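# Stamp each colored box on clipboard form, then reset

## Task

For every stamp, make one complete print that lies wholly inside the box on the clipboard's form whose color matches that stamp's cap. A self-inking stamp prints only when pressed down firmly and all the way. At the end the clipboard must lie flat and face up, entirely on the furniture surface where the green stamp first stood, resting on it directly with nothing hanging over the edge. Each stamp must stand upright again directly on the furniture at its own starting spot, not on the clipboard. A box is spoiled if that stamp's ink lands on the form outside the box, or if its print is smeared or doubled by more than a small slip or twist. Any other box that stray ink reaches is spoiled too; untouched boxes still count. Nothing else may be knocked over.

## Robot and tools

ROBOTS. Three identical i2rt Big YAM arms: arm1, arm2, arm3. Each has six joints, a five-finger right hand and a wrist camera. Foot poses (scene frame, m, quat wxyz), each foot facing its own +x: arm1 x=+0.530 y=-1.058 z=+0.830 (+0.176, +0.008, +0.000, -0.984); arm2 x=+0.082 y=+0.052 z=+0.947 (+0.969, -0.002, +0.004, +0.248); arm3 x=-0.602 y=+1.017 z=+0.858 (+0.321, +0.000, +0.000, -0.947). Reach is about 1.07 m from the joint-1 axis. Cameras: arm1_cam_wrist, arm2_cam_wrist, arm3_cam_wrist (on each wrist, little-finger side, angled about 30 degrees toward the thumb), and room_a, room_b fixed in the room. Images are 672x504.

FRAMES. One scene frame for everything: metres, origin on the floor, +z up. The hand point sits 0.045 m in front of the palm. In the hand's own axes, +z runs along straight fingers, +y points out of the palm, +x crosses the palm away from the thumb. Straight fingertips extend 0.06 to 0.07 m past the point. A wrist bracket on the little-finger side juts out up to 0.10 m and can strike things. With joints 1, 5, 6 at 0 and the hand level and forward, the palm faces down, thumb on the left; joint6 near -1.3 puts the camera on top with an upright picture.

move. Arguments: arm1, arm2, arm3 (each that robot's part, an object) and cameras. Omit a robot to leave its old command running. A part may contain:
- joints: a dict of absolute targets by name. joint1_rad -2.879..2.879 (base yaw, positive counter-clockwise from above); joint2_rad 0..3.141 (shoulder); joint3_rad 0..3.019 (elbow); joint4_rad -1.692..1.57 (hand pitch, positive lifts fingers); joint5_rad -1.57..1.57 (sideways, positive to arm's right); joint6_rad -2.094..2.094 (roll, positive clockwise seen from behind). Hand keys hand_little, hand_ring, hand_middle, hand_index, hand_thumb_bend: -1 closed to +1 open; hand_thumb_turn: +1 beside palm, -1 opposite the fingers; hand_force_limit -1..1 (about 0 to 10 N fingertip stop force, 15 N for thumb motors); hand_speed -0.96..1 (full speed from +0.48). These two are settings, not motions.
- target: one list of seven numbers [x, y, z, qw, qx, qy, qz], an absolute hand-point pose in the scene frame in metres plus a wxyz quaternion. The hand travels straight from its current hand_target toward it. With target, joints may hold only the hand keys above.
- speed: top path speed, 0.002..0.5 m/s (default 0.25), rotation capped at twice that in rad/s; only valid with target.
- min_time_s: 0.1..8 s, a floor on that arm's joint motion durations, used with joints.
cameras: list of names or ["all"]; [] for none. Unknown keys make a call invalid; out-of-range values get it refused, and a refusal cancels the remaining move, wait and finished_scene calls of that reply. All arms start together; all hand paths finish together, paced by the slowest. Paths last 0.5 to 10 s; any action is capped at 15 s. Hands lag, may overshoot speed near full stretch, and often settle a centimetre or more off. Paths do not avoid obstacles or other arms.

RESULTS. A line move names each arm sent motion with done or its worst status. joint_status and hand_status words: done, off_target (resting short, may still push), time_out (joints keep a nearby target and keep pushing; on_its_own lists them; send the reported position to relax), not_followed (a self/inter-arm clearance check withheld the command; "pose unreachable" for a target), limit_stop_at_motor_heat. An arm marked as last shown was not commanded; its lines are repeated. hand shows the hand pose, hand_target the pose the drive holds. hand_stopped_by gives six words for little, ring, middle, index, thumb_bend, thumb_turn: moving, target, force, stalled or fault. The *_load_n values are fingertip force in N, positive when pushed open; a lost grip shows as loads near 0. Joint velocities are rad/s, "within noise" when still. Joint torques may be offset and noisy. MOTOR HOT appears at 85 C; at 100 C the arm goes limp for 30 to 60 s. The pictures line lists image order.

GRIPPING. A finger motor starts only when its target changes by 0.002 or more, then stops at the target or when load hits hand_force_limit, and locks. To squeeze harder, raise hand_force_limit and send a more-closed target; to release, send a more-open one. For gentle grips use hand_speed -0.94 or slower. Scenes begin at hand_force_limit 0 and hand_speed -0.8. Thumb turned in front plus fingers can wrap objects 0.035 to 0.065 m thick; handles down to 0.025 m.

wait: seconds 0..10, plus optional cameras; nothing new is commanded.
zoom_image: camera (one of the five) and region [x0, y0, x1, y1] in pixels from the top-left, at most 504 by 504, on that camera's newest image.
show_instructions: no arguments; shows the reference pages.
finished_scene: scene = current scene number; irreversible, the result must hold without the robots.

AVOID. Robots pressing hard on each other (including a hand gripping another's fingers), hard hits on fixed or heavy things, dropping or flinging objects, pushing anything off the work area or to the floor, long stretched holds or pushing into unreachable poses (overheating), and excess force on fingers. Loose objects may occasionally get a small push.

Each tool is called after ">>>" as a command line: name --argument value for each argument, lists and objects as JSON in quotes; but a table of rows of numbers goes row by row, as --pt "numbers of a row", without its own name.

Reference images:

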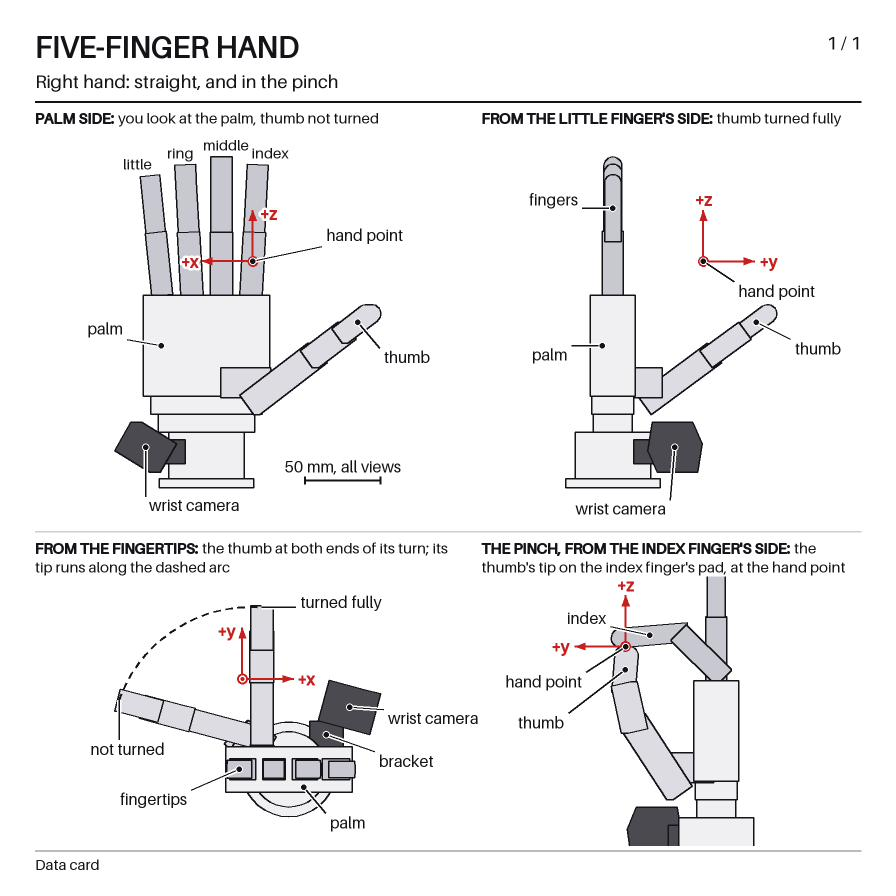

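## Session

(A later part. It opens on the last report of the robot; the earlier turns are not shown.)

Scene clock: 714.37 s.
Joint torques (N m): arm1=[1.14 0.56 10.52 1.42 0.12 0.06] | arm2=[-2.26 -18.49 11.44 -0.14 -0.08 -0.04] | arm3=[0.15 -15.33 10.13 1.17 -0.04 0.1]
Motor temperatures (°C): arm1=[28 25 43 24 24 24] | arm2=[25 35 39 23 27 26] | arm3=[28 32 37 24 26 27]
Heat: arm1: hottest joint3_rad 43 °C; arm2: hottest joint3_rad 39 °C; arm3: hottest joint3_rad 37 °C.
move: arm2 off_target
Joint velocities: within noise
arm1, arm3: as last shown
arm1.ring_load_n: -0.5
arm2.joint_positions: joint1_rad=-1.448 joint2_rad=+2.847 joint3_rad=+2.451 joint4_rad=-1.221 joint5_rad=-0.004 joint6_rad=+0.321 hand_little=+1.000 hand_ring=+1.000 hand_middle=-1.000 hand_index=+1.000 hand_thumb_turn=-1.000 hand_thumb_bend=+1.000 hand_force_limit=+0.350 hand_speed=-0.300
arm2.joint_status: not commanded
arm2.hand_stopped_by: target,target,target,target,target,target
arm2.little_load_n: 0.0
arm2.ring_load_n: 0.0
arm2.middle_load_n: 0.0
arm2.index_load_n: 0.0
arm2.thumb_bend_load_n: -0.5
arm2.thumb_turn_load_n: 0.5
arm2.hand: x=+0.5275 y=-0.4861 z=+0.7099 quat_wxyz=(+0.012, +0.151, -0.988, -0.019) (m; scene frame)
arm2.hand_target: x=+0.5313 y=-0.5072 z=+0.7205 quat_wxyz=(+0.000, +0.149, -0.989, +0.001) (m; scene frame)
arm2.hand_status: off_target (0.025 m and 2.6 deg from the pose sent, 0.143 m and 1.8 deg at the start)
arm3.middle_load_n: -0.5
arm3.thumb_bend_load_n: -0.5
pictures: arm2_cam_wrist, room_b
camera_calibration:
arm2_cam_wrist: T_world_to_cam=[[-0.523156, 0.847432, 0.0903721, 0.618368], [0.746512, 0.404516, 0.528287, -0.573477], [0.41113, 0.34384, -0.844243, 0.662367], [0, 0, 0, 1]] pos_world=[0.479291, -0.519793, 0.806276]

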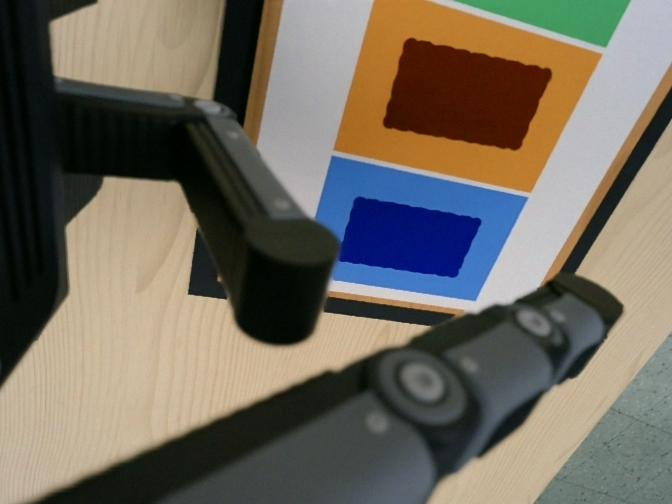

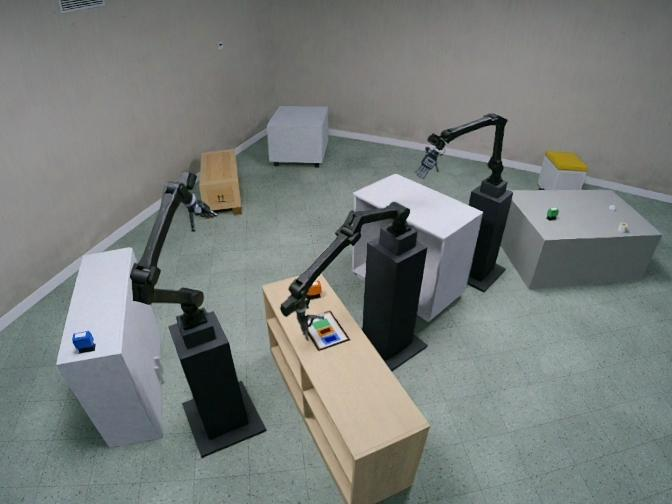

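>>> move --arm2 '{"target":[0.532,-0.508,0.675,0,-0.1495,0.9888,0],"speed":0.08}' --cameras '["arm2_cam_wrist","room_b"]'

>>> zoom_image --camera "room_b" --region '[270, 260, 400, 370]'

Scene clock: 716.47 s.
Joint torques (N m): arm1=[1.03 0.56 10.54 1.31 0.09 0.07] | arm2=[-2.26 -16.97 11.12 0.32 -0.09 0] | arm3=[0.15 -15.33 10.13 1.17 -0.04 0.1]
Motor temperatures (°C): arm1=[28 25 43 24 24 24] | arm2=[25 35 40 23 27 26] | arm3=[28 32 37 24 26 27]
Heat: arm1: hottest joint3_rad 43 °C; arm2: hottest joint3_rad 40 °C; arm3: hottest joint3_rad 37 °C.
move: arm2 off_target
Joint velocities: within noise
arm1, arm3: as last shown
arm1.ring_load_n: 0.0
arm2.joint_positions: joint1_rad=-1.449 joint2_rad=+2.910 joint3_rad=+2.539 joint4_rad=-1.212 joint5_rad=-0.004 joint6_rad=+0.316 hand_little=+1.000 hand_ring=+1.000 hand_middle=-1.000 hand_index=+1.000 hand_thumb_turn=-1.000 hand_thumb_bend=+1.000 hand_force_limit=+0.350 hand_speed=-0.300
arm2.joint_status: not commanded
arm2.hand_stopped_by: target,target,target,target,target,target
arm2.little_load_n: 0.0
arm2.ring_load_n: 0.0
arm2.middle_load_n: 0.0
arm2.index_load_n: -4.5
arm2.thumb_bend_load_n: 0.0
arm2.thumb_turn_load_n: 0.0
arm2.hand: x=+0.5348 y=-0.4987 z=+0.6924 quat_wxyz=(+0.004, +0.153, -0.988, -0.004) (m; scene frame)
arm2.hand_target: x=+0.5313 y=-0.5071 z=+0.6756 quat_wxyz=(+0.000, +0.149, -0.989, +0.001) (m; scene frame)
arm2.hand_status: off_target (0.020 m and 0.8 deg from the pose sent, 0.041 m and 2.6 deg at the start)
arm3.middle_load_n: 0.0
arm3.thumb_bend_load_n: 0.0
pictures: arm2_cam_wrist, room_b
camera_calibration:
arm2_cam_wrist: T_world_to_cam=[[-0.527816, 0.847443, 0.0570167, 0.659927], [0.73448, 0.421685, 0.531714, -0.551914], [0.426554, 0.322525, -0.845002, 0.630607], [0, 0, 0, 1]] pos_world=[0.484702, -0.529903, 0.788698]

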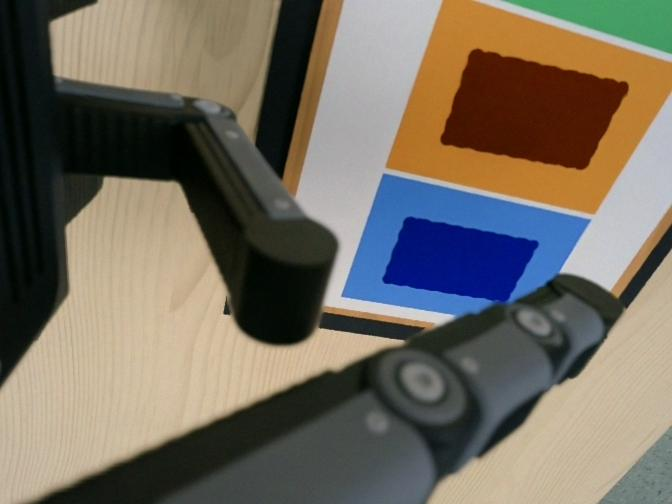

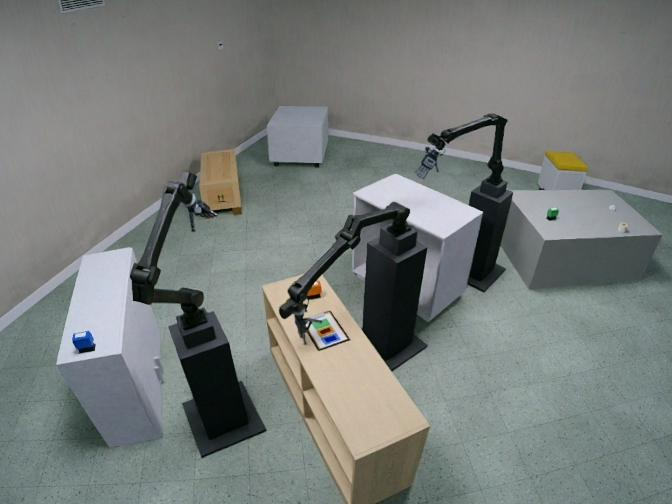

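Scaled by 3.877 from the camera's 672x504 image, which has a finer 960x720 frame.

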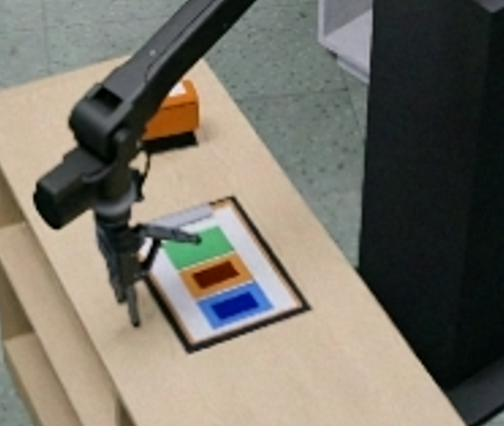

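>>> move --arm2 '{"target":[0.482,-0.348,0.677,0,-0.1495,0.9888,0],"speed":0.06}' --cameras '["arm2_cam_wrist","room_b"]'

>>> zoom_image --camera "room_b" --region '[270, 260, 400, 370]'

Scene clock: 720.63 s.
Joint torques (N m): arm1=[1.2 0.85 10.55 1.39 0.1 0.07] | arm2=[1.67 -14.74 3.02 -0.42 -0.38 0.2] | arm3=[0.15 -15.33 10.13 1.17 -0.04 0.1]
Motor temperatures (°C): arm1=[28 25 43 24 24 24] | arm2=[25 34 39 23 27 26] | arm3=[28 32 37 24 26 27]
Heat: arm1: hottest joint3_rad 43 °C; arm2: hottest joint3_rad 39 °C; arm3: hottest joint3_rad 37 °C.
move: arm2 off_target
Joint velocities: within noise
arm1, arm3: as last shown
arm2.joint_positions: joint1_rad=-1.405 joint2_rad=+2.511 joint3_rad=+1.649 joint4_rad=-0.662 joint5_rad=+0.002 joint6_rad=+0.381 hand_little=+1.000 hand_ring=+1.000 hand_middle=-1.000 hand_index=+1.000 hand_thumb_turn=-1.000 hand_thumb_bend=+1.000 hand_force_limit=+0.350 hand_speed=-0.300
arm2.joint_status: not commanded
arm2.hand_stopped_by: target,target,target,target,target,target
arm2.little_load_n: 0.0
arm2.ring_load_n: 0.5
arm2.middle_load_n: 0.0
arm2.index_load_n: 0.5
arm2.thumb_bend_load_n: 0.0
arm2.thumb_turn_load_n: 0.0
arm2.hand: x=+0.4815 y=-0.3779 z=+0.6857 quat_wxyz=(-0.007, +0.143, -0.989, +0.023) (m; scene frame)
arm2.hand_target: x=+0.4812 y=-0.3488 z=+0.6773 quat_wxyz=(+0.000, +0.149, -0.989, +0.000) (m; scene frame)
arm2.hand_status: off_target (0.031 m and 2.9 deg from the pose sent, 0.160 m and 0.8 deg at the start)
arm3.index_load_n: -0.5
pictures: arm2_cam_wrist, room_b
camera_calibration:
arm2_cam_wrist: T_world_to_cam=[[-0.511082, 0.859529, -0.00237329, 0.567108], [0.726433, 0.433415, 0.533336, -0.55306], [0.459446, 0.270854, -0.8459, 0.573981], [0, 0, 0, 1]] pos_world=[0.427886, -0.403207, 0.781843]

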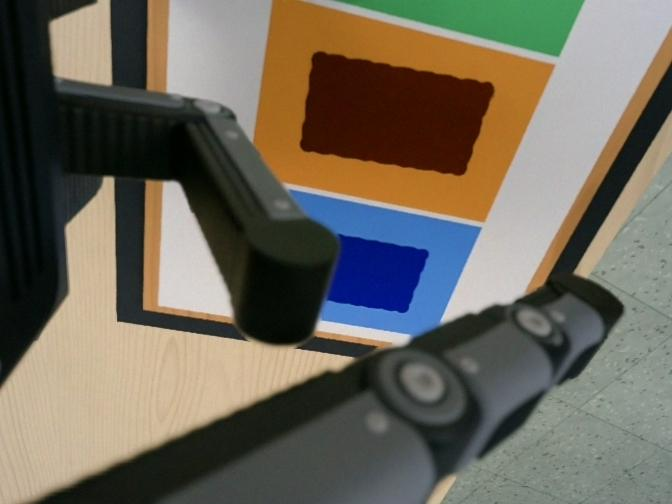

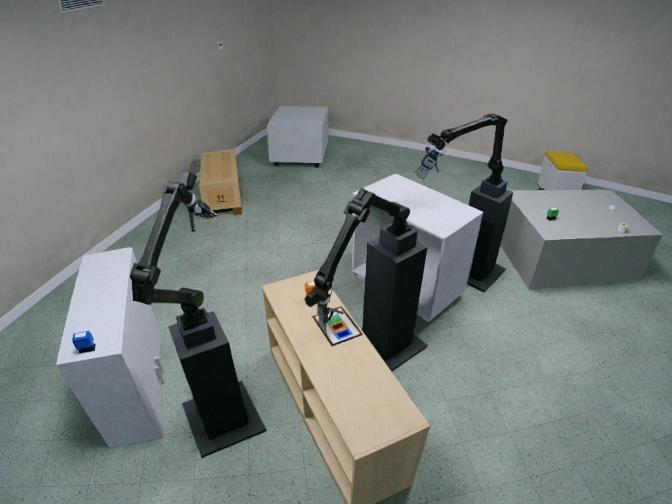

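Scaled by 3.877 from the camera's 672x504 image, which has a finer 960x720 frame.

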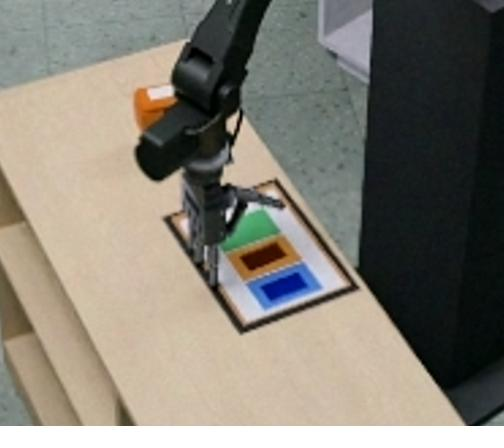

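>>> move --arm2 '{"target":[0.464,-0.293,0.677,0,-0.1495,0.9888,0],"speed":0.06}' --cameras '["arm2_cam_wrist","room_b"]'

>>> zoom_image --camera "room_b" --region '[270, 260, 400, 370]'

Scene clock: 723.07 s.
Joint torques (N m): arm1=[1.08 0.21 10.56 1.37 0.11 0.08] | arm2=[1.96 -13.98 2.21 -0.36 -0.43 0.21] | arm3=[0.15 -15.33 10.14 1.17 -0.05 0.1]
Motor temperatures (°C): arm1=[28 25 43 24 24 24] | arm2=[25 34 39 23 27 26] | arm3=[28 32 37 24 26 27]
Heat: arm1: hottest joint3_rad 43 °C; arm2: hottest joint3_rad 39 °C; arm3: hottest joint3_rad 37 °C.
move: arm2 off_target
Joint velocities: within noise
arm1.joint_positions: joint1_rad=-0.812 joint2_rad=+0.704 joint3_rad=+1.359 joint4_rad=-1.490 joint5_rad=-0.002 joint6_rad=-0.165 hand_little=+1.000 hand_ring=+1.000 hand_middle=+1.000 hand_index=+1.000 hand_thumb_turn=-1.000 hand_thumb_bend=+1.000 hand_force_limit=+0.650 hand_speed=-0.800
arm1.joint_status: not commanded
arm1.hand_stopped_by: target,target,target,target,target,target
arm1.little_load_n: 0.0
arm1.ring_load_n: 0.0
arm1.middle_load_n: 0.0
arm1.index_load_n: 0.0
arm1.thumb_bend_load_n: 0.0
arm1.thumb_turn_load_n: 0.0
arm1.hand: x=+0.3237 y=-0.9836 z=+1.2445 quat_wxyz=(+0.316, -0.750, -0.559, +0.158) (m; scene frame)
arm1.hand_target: x=+0.3262 y=-0.9864 z=+1.2615 quat_wxyz=(+0.331, -0.738, -0.564, +0.165) (m; scene frame)
arm1.hand_status: not commanded
arm2.joint_positions: joint1_rad=-1.367 joint2_rad=+2.431 joint3_rad=+1.444 joint4_rad=-0.538 joint5_rad=+0.003 joint6_rad=+0.418 hand_little=+1.000 hand_ring=+1.000 hand_middle=-1.000 hand_index=+1.000 hand_thumb_turn=-1.000 hand_thumb_bend=+1.000 hand_force_limit=+0.350 hand_speed=-0.300
arm2.joint_status: not commanded
arm2.hand_stopped_by: target,target,target,target,target,target
arm2.little_load_n: 0.0
arm2.ring_load_n: 0.5
arm2.middle_load_n: 0.0
arm2.index_load_n: 0.0
arm2.thumb_bend_load_n: 0.0
arm2.thumb_turn_load_n: 0.0
arm2.hand: x=+0.4655 y=-0.3226 z=+0.6841 quat_wxyz=(-0.007, +0.143, -0.989, +0.023) (m; scene frame)
arm2.hand_target: x=+0.4632 y=-0.2936 z=+0.6772 quat_wxyz=(+0.001, +0.149, -0.989, +0.000) (m; scene frame)
arm2.hand_status: off_target (0.031 m and 2.8 deg from the pose sent, 0.087 m and 2.9 deg at the start)
arm3: as last shown
arm3.ring_load_n: -0.5
arm3.index_load_n: 0.0
pictures: arm2_cam_wrist, room_b
camera_calibration:
arm2_cam_wrist: T_world_to_cam=[[-0.512018, 0.858973, -0.00168495, 0.511223], [0.726152, 0.433892, 0.533329, -0.564178], [0.458847, 0.271851, -0.845906, 0.565652], [0, 0, 0, 1]] pos_world=[0.411887, -0.348107, 0.780242]

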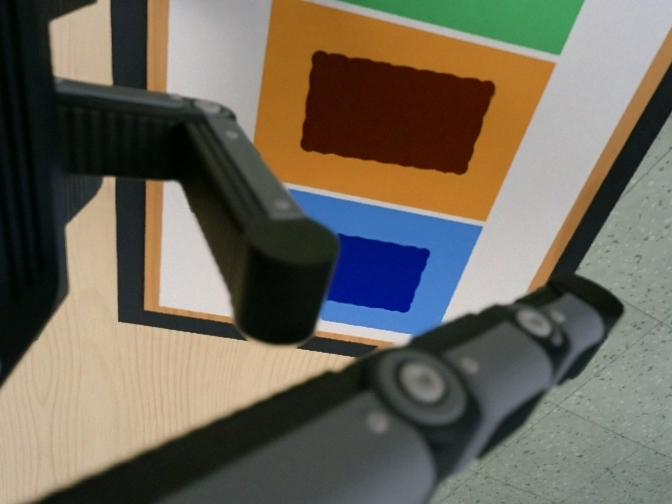

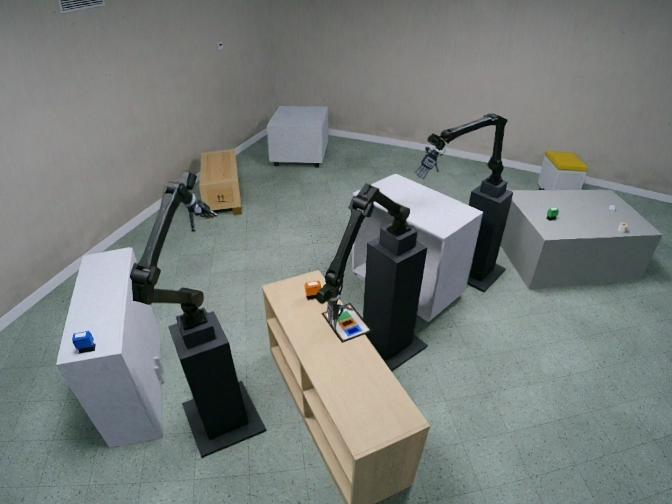

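Scaled by 3.877 from the camera's 672x504 image, which has a finer 960x720 frame.

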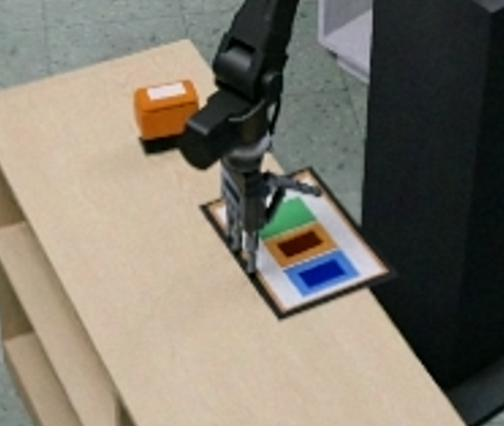

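>>> move --arm2 '{"target":[0.459,-0.274,0.677,0,-0.1495,0.9888,0],"speed":0.06}' --cameras '["arm2_cam_wrist","room_b"]'

>>> zoom_image --camera "room_b" --region '[270, 260, 400, 370]'

Scene clock: 726.50 s.
Joint torques (N m): arm1=[1.08 0.26 10.45 1.35 0.09 0.07] | arm2=[1.61 -13.16 1.81 -0.47 -0.44 0.23] | arm3=[0.15 -15.33 10.14 1.16 -0.04 0.1]
Motor temperatures (°C): arm1=[28 25 43 24 24 24] | arm2=[25 34 38 23 27 26] | arm3=[28 32 37 24 26 27]
Heat: arm1: hottest joint3_rad 43 °C; arm2: hottest joint3_rad 38 °C; arm3: hottest joint3_rad 37 °C.
move: arm2 off_target
Joint velocities: within noise
arm1, arm3: as last shown
arm2.joint_positions: joint1_rad=-1.352 joint2_rad=+2.408 joint3_rad=+1.382 joint4_rad=-0.499 joint5_rad=+0.003 joint6_rad=+0.434 hand_little=+1.000 hand_ring=+1.000 hand_middle=-1.000 hand_index=+1.000 hand_thumb_turn=-1.000 hand_thumb_bend=+1.000 hand_force_limit=+0.350 hand_speed=-0.300
arm2.joint_status: not commanded
arm2.hand_stopped_by: target,target,target,target,target,target
arm2.little_load_n: 0.0
arm2.ring_load_n: 0.5
arm2.middle_load_n: 0.0
arm2.index_load_n: 0.0
arm2.thumb_bend_load_n: 0.0
arm2.thumb_turn_load_n: 0.0
arm2.hand: x=+0.4609 y=-0.3043 z=+0.6837 quat_wxyz=(-0.008, +0.143, -0.989, +0.023) (m; scene frame)
arm2.hand_target: x=+0.4581 y=-0.2746 z=+0.6772 quat_wxyz=(+0.001, +0.149, -0.989, +0.000) (m; scene frame)
arm2.hand_status: off_target (0.031 m and 2.9 deg from the pose sent, 0.050 m and 2.9 deg at the start)
arm3.ring_load_n: 0.0
pictures: arm2_cam_wrist, room_b
camera_calibration:
arm2_cam_wrist: T_world_to_cam=[[-0.511422, 0.859327, -0.00231939, 0.493378], [0.725868, 0.433437, 0.534086, -0.569106], [0.45996, 0.27146, -0.845427, 0.561428], [0, 0, 0, 1]] pos_world=[0.407186, -0.329707, 0.779742]

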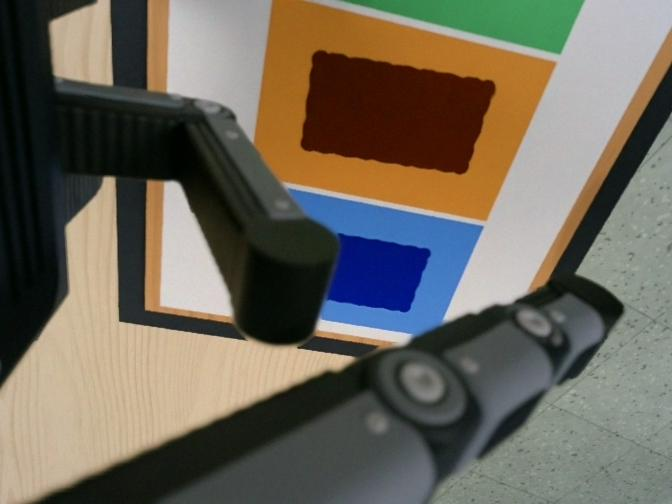

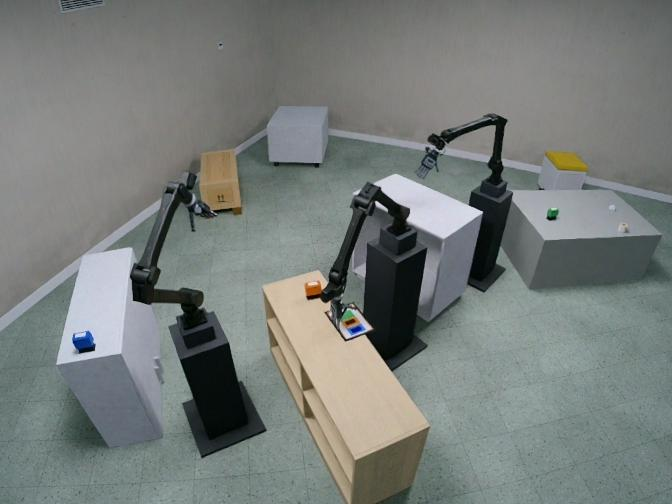

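Scaled by 3.877 from the camera's 672x504 image, which has a finer 960x720 frame.

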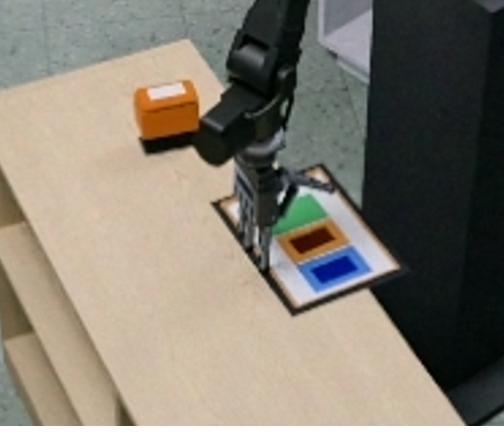

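>>> move --arm2 '{"target":[0.461,-0.300,0.80,0,-0.1495,0.9888,0],"speed":0.15}' --cameras '[]'

>>> move --arm2 '{"target":[0.366,-0.372,0.82,0,0.5913,0.8064,0],"speed":0.25}' --cameras '["arm2_cam_wrist","room_b"]'

Scene clock: 735.67 s.
Joint torques (N m): arm1=[1.03 0.85 10.54 1.39 0.11 0.06] | arm2=[-1.44 -14.92 6.58 -0.55 -0.12 -0.06] | arm3=[0.15 -15.33 10.14 1.17 -0.04 0.1]
Motor temperatures (°C): arm1=[28 25 43 24 24 24] | arm2=[25 34 37 23 27 26] | arm3=[28 32 37 24 26 27]
Heat: arm1: hottest joint3_rad 43 °C; arm2: hottest joint3_rad 37 °C; arm3: hottest joint3_rad 37 °C.
move: arm2 off_target
Joint velocities: within noise
arm1, arm3: as last shown
arm2.joint_positions: joint1_rad=-1.348 joint2_rad=+2.205 joint3_rad=+1.347 joint4_rad=-0.740 joint5_rad=-0.004 joint6_rad=+0.433 hand_little=+1.000 hand_ring=+1.000 hand_middle=-1.000 hand_index=+1.000 hand_thumb_turn=-1.000 hand_thumb_bend=+1.000 hand_force_limit=+0.350 hand_speed=-0.300
arm2.joint_status: not commanded
arm2.hand_stopped_by: target,target,target,target,target,target
arm2.little_load_n: 0.0
arm2.ring_load_n: 0.0
arm2.middle_load_n: 0.0
arm2.index_load_n: 0.0
arm2.thumb_bend_load_n: 0.0
arm2.thumb_turn_load_n: 0.0
arm2.hand: x=+0.4537 y=-0.2894 z=+0.7863 quat_wxyz=(+0.009, +0.145, -0.989, -0.010) (m; scene frame)
arm2.hand_target: x=+0.4608 y=-0.2997 z=+0.7999 quat_wxyz=(+0.000, +0.149, -0.989, +0.000) (m; scene frame)
arm2.hand_status: off_target (0.019 m and 1.6 deg from the pose sent, 0.116 m and 2.9 deg at the start)
arm3.middle_load_n: 0.5
pictures: none
No camera images: "cameras" was empty.

Scene clock: 739.77 s.
Joint torques (N m): arm1=[0.97 0.62 10.51 1.25 0.08 0.06] | arm2=[-2.37 -12.69 4.01 0.39 -0.03 0.18] | arm3=[0.15 -15.33 10.13 1.17 -0.04 0.1]
Motor temperatures (°C): arm1=[28 25 43 24 24 24] | arm2=[25 33 37 23 27 26] | arm3=[28 32 37 24 26 27]
Heat: arm1: hottest joint3_rad 43 °C; arm2: hottest joint3_rad 37 °C; arm3: hottest joint3_rad 37 °C.
move: arm2 off_target
Joint velocities: within noise
arm1, arm3: as last shown
arm2.joint_positions: joint1_rad=-1.574 joint2_rad=+2.020 joint3_rad=+1.066 joint4_rad=-0.649 joint5_rad=-0.008 joint6_rad=+1.738 hand_little=+1.000 hand_ring=+1.000 hand_middle=-1.000 hand_index=+1.000 hand_thumb_turn=-1.000 hand_thumb_bend=+1.000 hand_force_limit=+0.350 hand_speed=-0.300
arm2.joint_status: not commanded
arm2.hand_stopped_by: target,target,target,target,target,target
arm2.little_load_n: 0.0
arm2.ring_load_n: 0.0
arm2.middle_load_n: 0.0
arm2.index_load_n: 0.0
arm2.thumb_bend_load_n: 0.0
arm2.thumb_turn_load_n: 0.0
arm2.hand: x=+0.3686 y=-0.3618 z=+0.8090 quat_wxyz=(+0.014, -0.581, -0.814, -0.006) (m; scene frame)
arm2.hand_target: x=+0.3659 y=-0.3718 z=+0.8199 quat_wxyz=(+0.000, -0.591, -0.806, +0.000) (m; scene frame)
arm2.hand_status: off_target (0.015 m and 2.3 deg from the pose sent, 0.125 m and 89.2 deg at the start)
arm3.middle_load_n: 0.0
pictures: arm2_cam_wrist, room_b
camera_calibration:
arm2_cam_wrist: T_world_to_cam=[[0.8355, 0.547396, 0.0479304, -0.154145], [0.450687, -0.732559, 0.510137, -0.845183], [0.314359, -0.404618, -0.858757, 0.545306], [0, 0, 0, 1]] pos_world=[0.338279, -0.314126, 0.906833]

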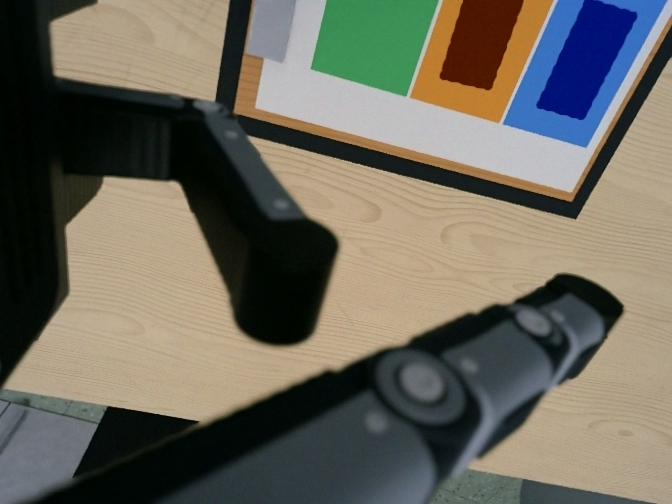

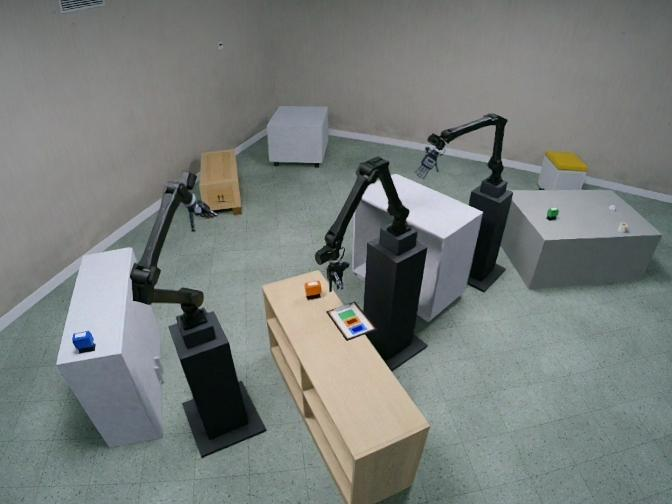

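>>> move --arm2 '{"target":[0.360,-0.385,0.715,0,0.5913,0.8064,0],"speed":0.12}' --cameras '["arm2_cam_wrist","room_b"]'

>>> zoom_image --camera "room_b" --region '[290, 260, 400, 360]'

Scene clock: 742.83 s.
Joint torques (N m): arm1=[0.97 0.5 10.58 1.36 0.08 0.06] | arm2=[-2.26 -10.52 5.31 0.34 0.02 -0.05] | arm3=[0.15 -15.33 10.13 1.17 -0.05 0.1]
Motor temperatures (°C): arm1=[28 25 43 24 24 24] | arm2=[25 33 37 23 27 26] | arm3=[28 32 37 24 26 27]
Heat: arm1: hottest joint3_rad 43 °C; arm2: hottest joint3_rad 37 °C; arm3: hottest joint3_rad 37 °C.
move: arm2 off_target
Joint velocities: within noise
arm1: as last shown
arm1.thumb_bend_load_n: 0.5
arm2.joint_positions: joint1_rad=-1.594 joint2_rad=+2.244 joint3_rad=+1.091 joint4_rad=-0.450 joint5_rad=-0.008 joint6_rad=+1.738 hand_little=+1.000 hand_ring=+1.000 hand_middle=-1.000 hand_index=+1.000 hand_thumb_turn=-1.000 hand_thumb_bend=+1.000 hand_force_limit=+0.350 hand_speed=-0.300
arm2.joint_status: not commanded
arm2.hand_stopped_by: target,target,target,target,target,target
arm2.little_load_n: 0.0
arm2.ring_load_n: 0.0
arm2.middle_load_n: 0.0
arm2.index_load_n: 0.0
arm2.thumb_bend_load_n: -0.5
arm2.thumb_turn_load_n: 0.0
arm2.hand: x=+0.3589 y=-0.3662 z=+0.7136 quat_wxyz=(+0.013, -0.589, -0.808, -0.006) (m; scene frame)
arm2.hand_target: x=+0.3596 y=-0.3846 z=+0.7154 quat_wxyz=(+0.000, -0.591, -0.806, +0.000) (m; scene frame)
arm2.hand_status: off_target (0.019 m and 1.7 deg from the pose sent, 0.097 m and 2.3 deg at the start)
arm3.joint_positions: joint1_rad=+1.095 joint2_rad=+1.661 joint3_rad=+1.401 joint4_rad=-0.738 joint5_rad=-0.008 joint6_rad=-1.274 hand_little=+1.000 hand_ring=+1.000 hand_middle=+1.000 hand_index=+1.000 hand_thumb_turn=+1.000 hand_thumb_bend=+1.000 hand_force_limit=+0.000 hand_speed=-0.800
arm3.joint_status: not commanded
arm3.hand_stopped_by: target,target,target,target,target,target
arm3.little_load_n: 0.0
arm3.ring_load_n: 0.0
arm3.middle_load_n: 0.0
arm3.index_load_n: 0.0
arm3.thumb_bend_load_n: 0.0
arm3.thumb_turn_load_n: 0.0
arm3.hand: x=-0.5422 y=+0.4189 z=+1.0103 quat_wxyz=(+0.144, +0.638, -0.716, +0.243) (m; scene frame)
arm3.hand_target: x=-0.5441 y=+0.4143 z=+1.0005 quat_wxyz=(+0.142, +0.632, -0.723, +0.242) (m; scene frame)
arm3.hand_status: not commanded
pictures: arm2_cam_wrist, room_b
camera_calibration:
arm2_cam_wrist: T_world_to_cam=[[0.846385, 0.53041, 0.0479242, -0.149054], [0.435507, -0.741113, 0.510965, -0.793614], [0.306538, -0.411602, -0.858265, 0.464518], [0, 0, 0, 1]] pos_world=[0.329389, -0.317902, 0.811331]

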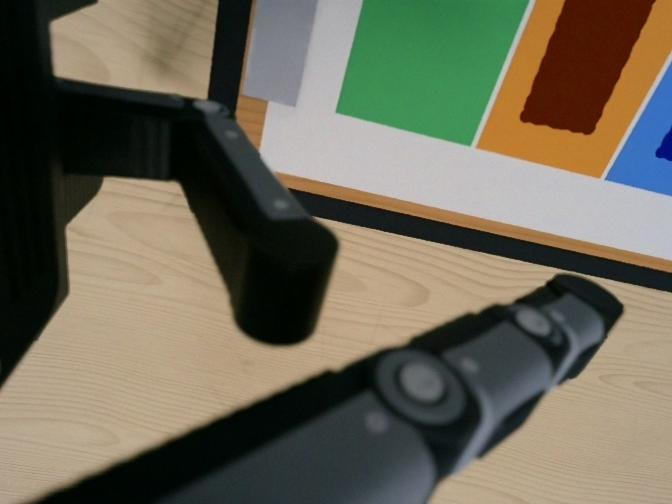

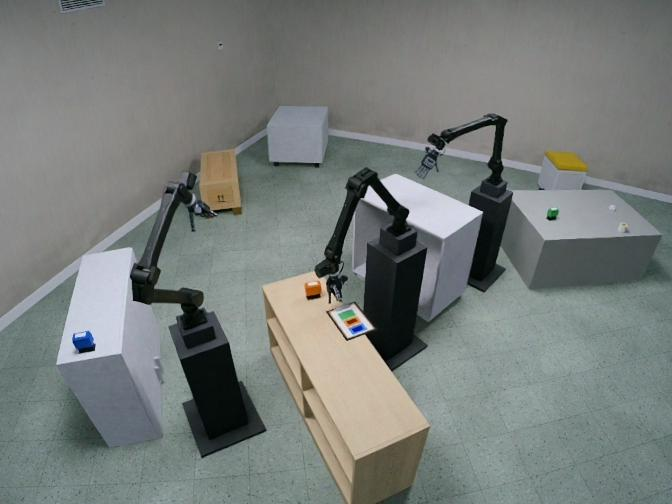

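Scaled by 4.582 from the camera's 672x504 image, which has a finer 960x720 frame.

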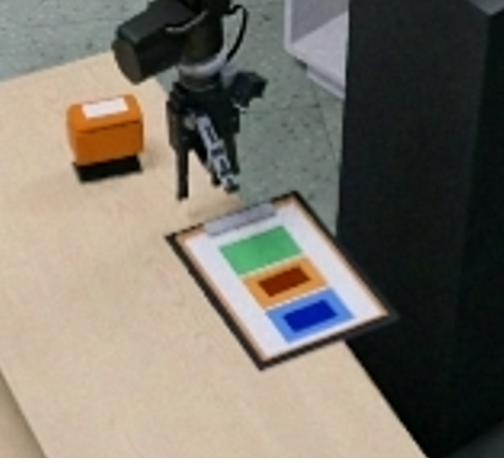

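>>> move --arm2 '{"target":[0.360,-0.386,0.676,0,0.5913,0.8064,0],"speed":0.08}' --cameras '["arm2_cam_wrist"]'

Scene clock: 745.17 s.
Joint torques (N m): arm1=[0.91 0.62 10.58 1.37 0.12 0.03] | arm2=[-2.55 -10.11 5.33 0.8 0 -0.02] | arm3=[0.15 -15.33 10.14 1.16 -0.04 0.1]
Motor temperatures (°C): arm1=[28 25 43 24 24 24] | arm2=[25 33 36 23 27 26] | arm3=[28 32 37 24 26 27]
Heat: arm1: hottest joint3_rad 43 °C; arm2: hottest joint3_rad 36 °C; arm3: hottest joint3_rad 37 °C.
move: arm2 off_target
Joint velocities: within noise
arm1, arm3: as last shown
arm1.index_load_n: -0.5
arm1.thumb_bend_load_n: 0.0
arm2.joint_positions: joint1_rad=-1.594 joint2_rad=+2.323 joint3_rad=+1.120 joint4_rad=-0.395 joint5_rad=-0.008 joint6_rad=+1.738 hand_little=+1.000 hand_ring=+1.000 hand_middle=-1.000 hand_index=+1.000 hand_thumb_turn=-1.000 hand_thumb_bend=+1.000 hand_force_limit=+0.350 hand_speed=-0.300
arm2.joint_status: not commanded
arm2.hand_stopped_by: target,target,target,target,target,target
arm2.little_load_n: 0.0
arm2.ring_load_n: 0.0
arm2.middle_load_n: 0.0
arm2.index_load_n: 0.0
arm2.thumb_bend_load_n: 0.0
arm2.thumb_turn_load_n: 0.0
arm2.hand: x=+0.3601 y=-0.3691 z=+0.6833 quat_wxyz=(+0.011, -0.589, -0.808, -0.005) (m; scene frame)
arm2.hand_target: x=+0.3596 y=-0.3856 z=+0.6767 quat_wxyz=(+0.000, -0.591, -0.806, +0.000) (m; scene frame)
arm2.hand_status: off_target (0.018 m and 1.4 deg from the pose sent, 0.043 m and 1.7 deg at the start)
pictures: arm2_cam_wrist
camera_calibration:
arm2_cam_wrist: T_world_to_cam=[[0.846222, 0.530709, 0.0474937, -0.14667], [0.434181, -0.738475, 0.515888, -0.782701], [0.308859, -0.415935, -0.855338, 0.43243], [0, 0, 0, 1]] pos_world=[0.33039, -0.320303, 0.780626]

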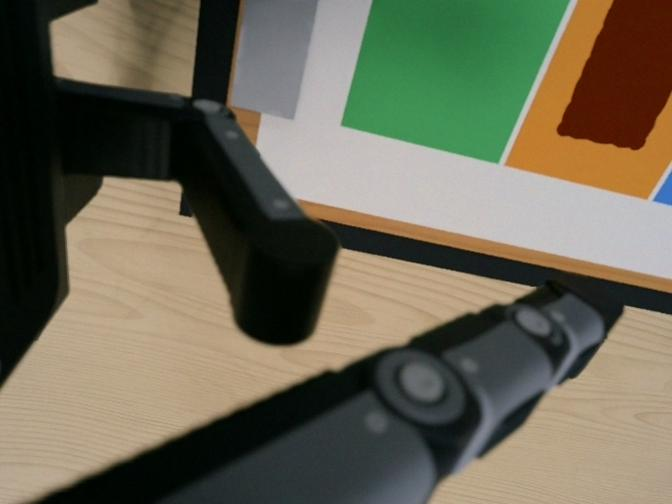

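>>> move --arm2 '{"target":[0.360,-0.386,0.664,0,0.5913,0.8064,0],"speed":0.08}' --cameras '[]'

Scene clock: 746.87 s.
Joint torques (N m): arm1=[0.91 0.5 10.58 1.37 0.1 0.04] | arm2=[-2.67 -7.82 5.89 1.55 0.04 -0.05] | arm3=[0.15 -15.33 10.13 1.17 -0.04 0.1]
Motor temperatures (°C): arm1=[28 25 43 24 24 24] | arm2=[25 33 36 23 27 26] | arm3=[28 32 37 24 26 27]
Heat: arm1: hottest joint3_rad 43 °C; arm2: hottest joint3_rad 36 °C; arm3: hottest joint3_rad 37 °C.
move: arm2 off_target
Joint velocities: within noise
arm1, arm3: as last shown
arm1.ring_load_n: -0.5
arm1.index_load_n: 0.0
arm2.joint_positions: joint1_rad=-1.594 joint2_rad=+2.324 joint3_rad=+1.121 joint4_rad=-0.395 joint5_rad=-0.008 joint6_rad=+1.738 hand_little=+1.000 hand_ring=+1.000 hand_middle=-1.000 hand_index=+1.000 hand_thumb_turn=-1.000 hand_thumb_bend=+1.000 hand_force_limit=+0.350 hand_speed=-0.300
arm2.joint_status: not commanded
arm2.hand_stopped_by: target,target,target,target,target,target
arm2.little_load_n: 0.0
arm2.ring_load_n: 0.0
arm2.middle_load_n: 0.0
arm2.index_load_n: 0.0
arm2.thumb_bend_load_n: -0.5
arm2.thumb_turn_load_n: 0.0
arm2.hand: x=+0.3599 y=-0.3687 z=+0.6824 quat_wxyz=(+0.011, -0.589, -0.808, -0.005) (m; scene frame)
arm2.hand_target: x=+0.3592 y=-0.3847 z=+0.6652 quat_wxyz=(+0.000, -0.591, -0.806, +0.000) (m; scene frame)
arm2.hand_status: off_target (0.025 m and 1.5 deg from the pose sent, 0.026 m and 1.4 deg at the start)
arm3.little_load_n: 0.5
pictures: none
No camera images: "cameras" was empty.

>>> move --arm2 '{"target":[0.490,-0.344,0.668,0,0.5913,0.8064,0],"speed":0.06}' --cameras '["arm2_cam_wrist","room_b"]'

>>> zoom_image --camera "room_b" --region '[290, 260, 400, 360]'

Scene clock: 750.50 s.
Joint torques (N m): arm1=[1.26 0.38 10.47 1.35 0.09 0.04] | arm2=[4.48 -10.34 6.69 0.5 -2.25 0.25] | arm3=[0.15 -15.33 10.13 1.17 -0.04 0.1]
Motor temperatures (°C): arm1=[28 25 43 24 24 24] | arm2=[25 33 36 23 27 26] | arm3=[28 32 37 24 26 27]
Heat: arm1: hottest joint3_rad 43 °C; arm2: hottest joint3_rad 36 °C; arm3: hottest joint3_rad 37 °C.
move: arm2 off_target
Joint velocities: within noise
arm1, arm3: as last shown
arm1.ring_load_n: 0.0
arm2.joint_positions: joint1_rad=-1.410 joint2_rad=+2.359 joint3_rad=+1.232 joint4_rad=-0.460 joint5_rad=+0.043 joint6_rad=+1.967 hand_little=+1.000 hand_ring=+1.000 hand_middle=-1.000 hand_index=+1.000 hand_thumb_turn=-1.000 hand_thumb_bend=+1.000 hand_force_limit=+0.350 hand_speed=-0.300
arm2.joint_status: not commanded
arm2.hand_stopped_by: target,target,target,target,target,target
arm2.little_load_n: 0.5
arm2.ring_load_n: 0.0
arm2.middle_load_n: 0.0
arm2.index_load_n: 0.5
arm2.thumb_bend_load_n: 0.0
arm2.thumb_turn_load_n: 0.0
arm2.hand: x=+0.4456 y=-0.3617 z=+0.6807 quat_wxyz=(+0.014, -0.607, -0.794, +0.023) (m; scene frame)
arm2.hand_target: x=+0.4869 y=-0.3419 z=+0.6703 quat_wxyz=(+0.001, -0.591, -0.807, +0.000) (m; scene frame)
arm2.hand_status: off_target (0.049 m and 3.8 deg from the pose sent, 0.133 m and 1.5 deg at the start)
arm3.little_load_n: 0.0
arm3.ring_load_n: -0.5
pictures: arm2_cam_wrist, room_b
camera_calibration:
arm2_cam_wrist: T_world_to_cam=[[0.869704, 0.493521, -0.00719221, -0.209592], [0.421806, -0.735602, 0.530065, -0.816207], [0.256307, -0.464034, -0.847926, 0.407954], [0, 0, 0, 1]] pos_world=[0.422002, -0.307661, 0.777051]

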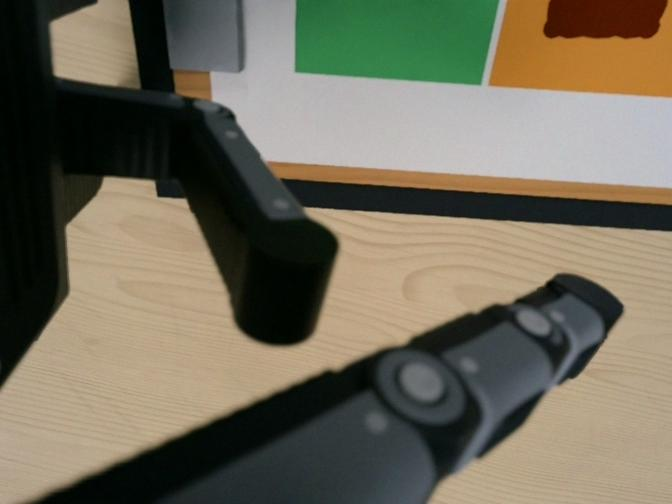

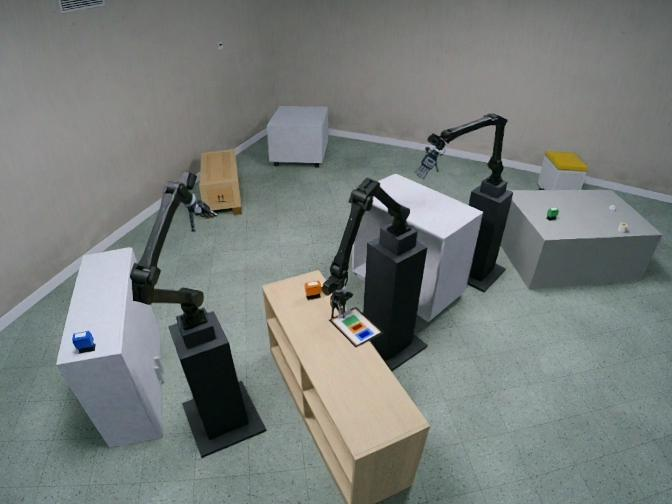

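Scaled by 4.582 from the camera's 672x504 image, which has a finer 960x720 frame.

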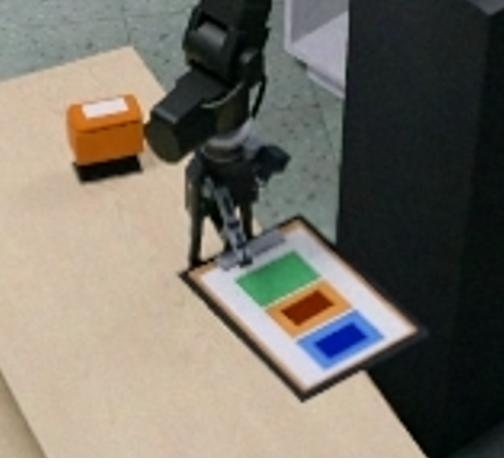

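>>> move --arm2 '{"target":[0.436,-0.365,0.725,0,0.5913,0.8064,0],"speed":0.12}' --cameras '[]'

>>> move --arm2 '{"target":[0.412,-0.336,0.725,0,0.5483,0.8363,0],"speed":0.12}' --cameras '["arm2_cam_wrist"]'

Scene clock: 758.73 s.
Joint torques (N m): arm1=[1.32 0.44 10.5 1.32 0.11 0.07] | arm2=[-2.02 -13.92 3.21 -0.34 -0.14 -0.07] | arm3=[0.15 -15.33 10.13 1.17 -0.04 0.1]
Motor temperatures (°C): arm1=[28 25 43 24 24 24] | arm2=[25 32 36 23 29 26] | arm3=[28 32 37 24 26 27]
Heat: arm1: hottest joint3_rad 43 °C; arm2: hottest joint3_rad 36 °C; arm3: hottest joint3_rad 37 °C.
move: arm2 done
Joint velocities: within noise
arm1.joint_positions: joint1_rad=-0.812 joint2_rad=+0.704 joint3_rad=+1.359 joint4_rad=-1.490 joint5_rad=-0.002 joint6_rad=-0.165 hand_little=+1.000 hand_ring=+1.000 hand_middle=+1.000 hand_index=+1.000 hand_thumb_turn=-1.000 hand_thumb_bend=+1.000 hand_force_limit=+0.650 hand_speed=-0.800
arm1.joint_status: not commanded
arm1.hand_stopped_by: target,target,target,target,target,target
arm1.little_load_n: 0.0
arm1.ring_load_n: 0.0
arm1.middle_load_n: 0.0
arm1.index_load_n: 0.0
arm1.thumb_bend_load_n: 0.0
arm1.thumb_turn_load_n: 0.0
arm1.hand: x=+0.3237 y=-0.9836 z=+1.2445 quat_wxyz=(+0.316, -0.750, -0.559, +0.158) (m; scene frame)
arm1.hand_target: x=+0.3262 y=-0.9864 z=+1.2615 quat_wxyz=(+0.331, -0.738, -0.564, +0.165) (m; scene frame)
arm1.hand_status: not commanded
arm2.joint_positions: joint1_rad=-1.442 joint2_rad=+2.276 joint3_rad=+1.192 joint4_rad=-0.491 joint5_rad=-0.004 joint6_rad=+1.896 hand_little=+1.000 hand_ring=+1.000 hand_middle=-1.000 hand_index=+1.000 hand_thumb_turn=-1.000 hand_thumb_bend=+1.000 hand_force_limit=+0.350 hand_speed=-0.300
arm2.joint_status: not commanded
arm2.hand_stopped_by: target,target,target,target,target,target
arm2.little_load_n: 0.0
arm2.ring_load_n: 0.0
arm2.middle_load_n: 0.0
arm2.index_load_n: 0.0
arm2.thumb_bend_load_n: 0.0
arm2.thumb_turn_load_n: 0.0
arm2.hand: x=+0.4403 y=-0.3621 z=+0.7160 quat_wxyz=(+0.002, -0.591, -0.806, +0.002) (m; scene frame)
arm2.hand_target: x=+0.4361 y=-0.3649 z=+0.7247 quat_wxyz=(+0.000, -0.591, -0.806, +0.000) (m; scene frame)
arm2.hand_status: done (0.010 m and 0.3 deg from the pose sent, 0.045 m and 3.8 deg at the start)
arm3: as last shown
arm3.ring_load_n: 0.0
pictures: none
No camera images: "cameras" was empty.

Scene clock: 760.03 s.
Joint torques (N m): arm1=[0.97 0.44 10.54 1.39 0.11 0.06] | arm2=[-2.02 -13.74 2.8 0.35 -0.12 -0.05] | arm3=[0.15 -15.33 10.14 1.17 -0.04 0.1]
Motor temperatures (°C): arm1=[28 25 43 24 24 24] | arm2=[25 32 36 23 29 26] | arm3=[28 32 37 24 26 27]
Heat: arm1: hottest joint3_rad 43 °C; arm2: hottest joint3_rad 36 °C; arm3: hottest joint3_rad 37 °C.
move: arm2 off_target
Joint velocities: within noise
arm1, arm3: as last shown
arm2.joint_positions: joint1_rad=-1.455 joint2_rad=+2.242 joint3_rad=+1.086 joint4_rad=-0.447 joint5_rad=-0.004 joint6_rad=+1.775 hand_little=+1.000 hand_ring=+1.000 hand_middle=-1.000 hand_index=+1.000 hand_thumb_turn=-1.000 hand_thumb_bend=+1.000 hand_force_limit=+0.350 hand_speed=-0.300
arm2.joint_status: not commanded
arm2.hand_stopped_by: target,target,target,target,target,target
arm2.little_load_n: 0.0
arm2.ring_load_n: 0.0
arm2.middle_load_n: 0.0
arm2.index_load_n: 0.0
arm2.thumb_bend_load_n: 0.0
arm2.thumb_turn_load_n: 0.0
arm2.hand: x=+0.4124 y=-0.3251 z=+0.7132 quat_wxyz=(+0.015, -0.547, -0.837, -0.004) (m; scene frame)
arm2.hand_target: x=+0.4119 y=-0.3358 z=+0.7247 quat_wxyz=(+0.000, -0.548, -0.836, +0.000) (m; scene frame)
arm2.hand_status: off_target (0.016 m and 1.8 deg from the pose sent, 0.039 m and 6.0 deg at the start)
arm3.thumb_turn_load_n: -0.5
pictures: arm2_cam_wrist
camera_calibration:
arm2_cam_wrist: T_world_to_cam=[[0.787942, 0.614227, 0.0432662, -0.161556], [0.51128, -0.691797, 0.509911, -0.800683], [0.343133, -0.379659, -0.859139, 0.460542], [0, 0, 0, 1]] pos_world=[0.378643, -0.279829, 0.810936]

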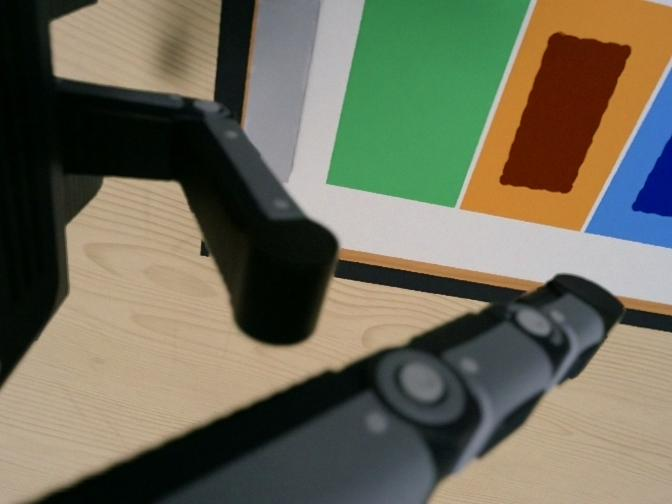

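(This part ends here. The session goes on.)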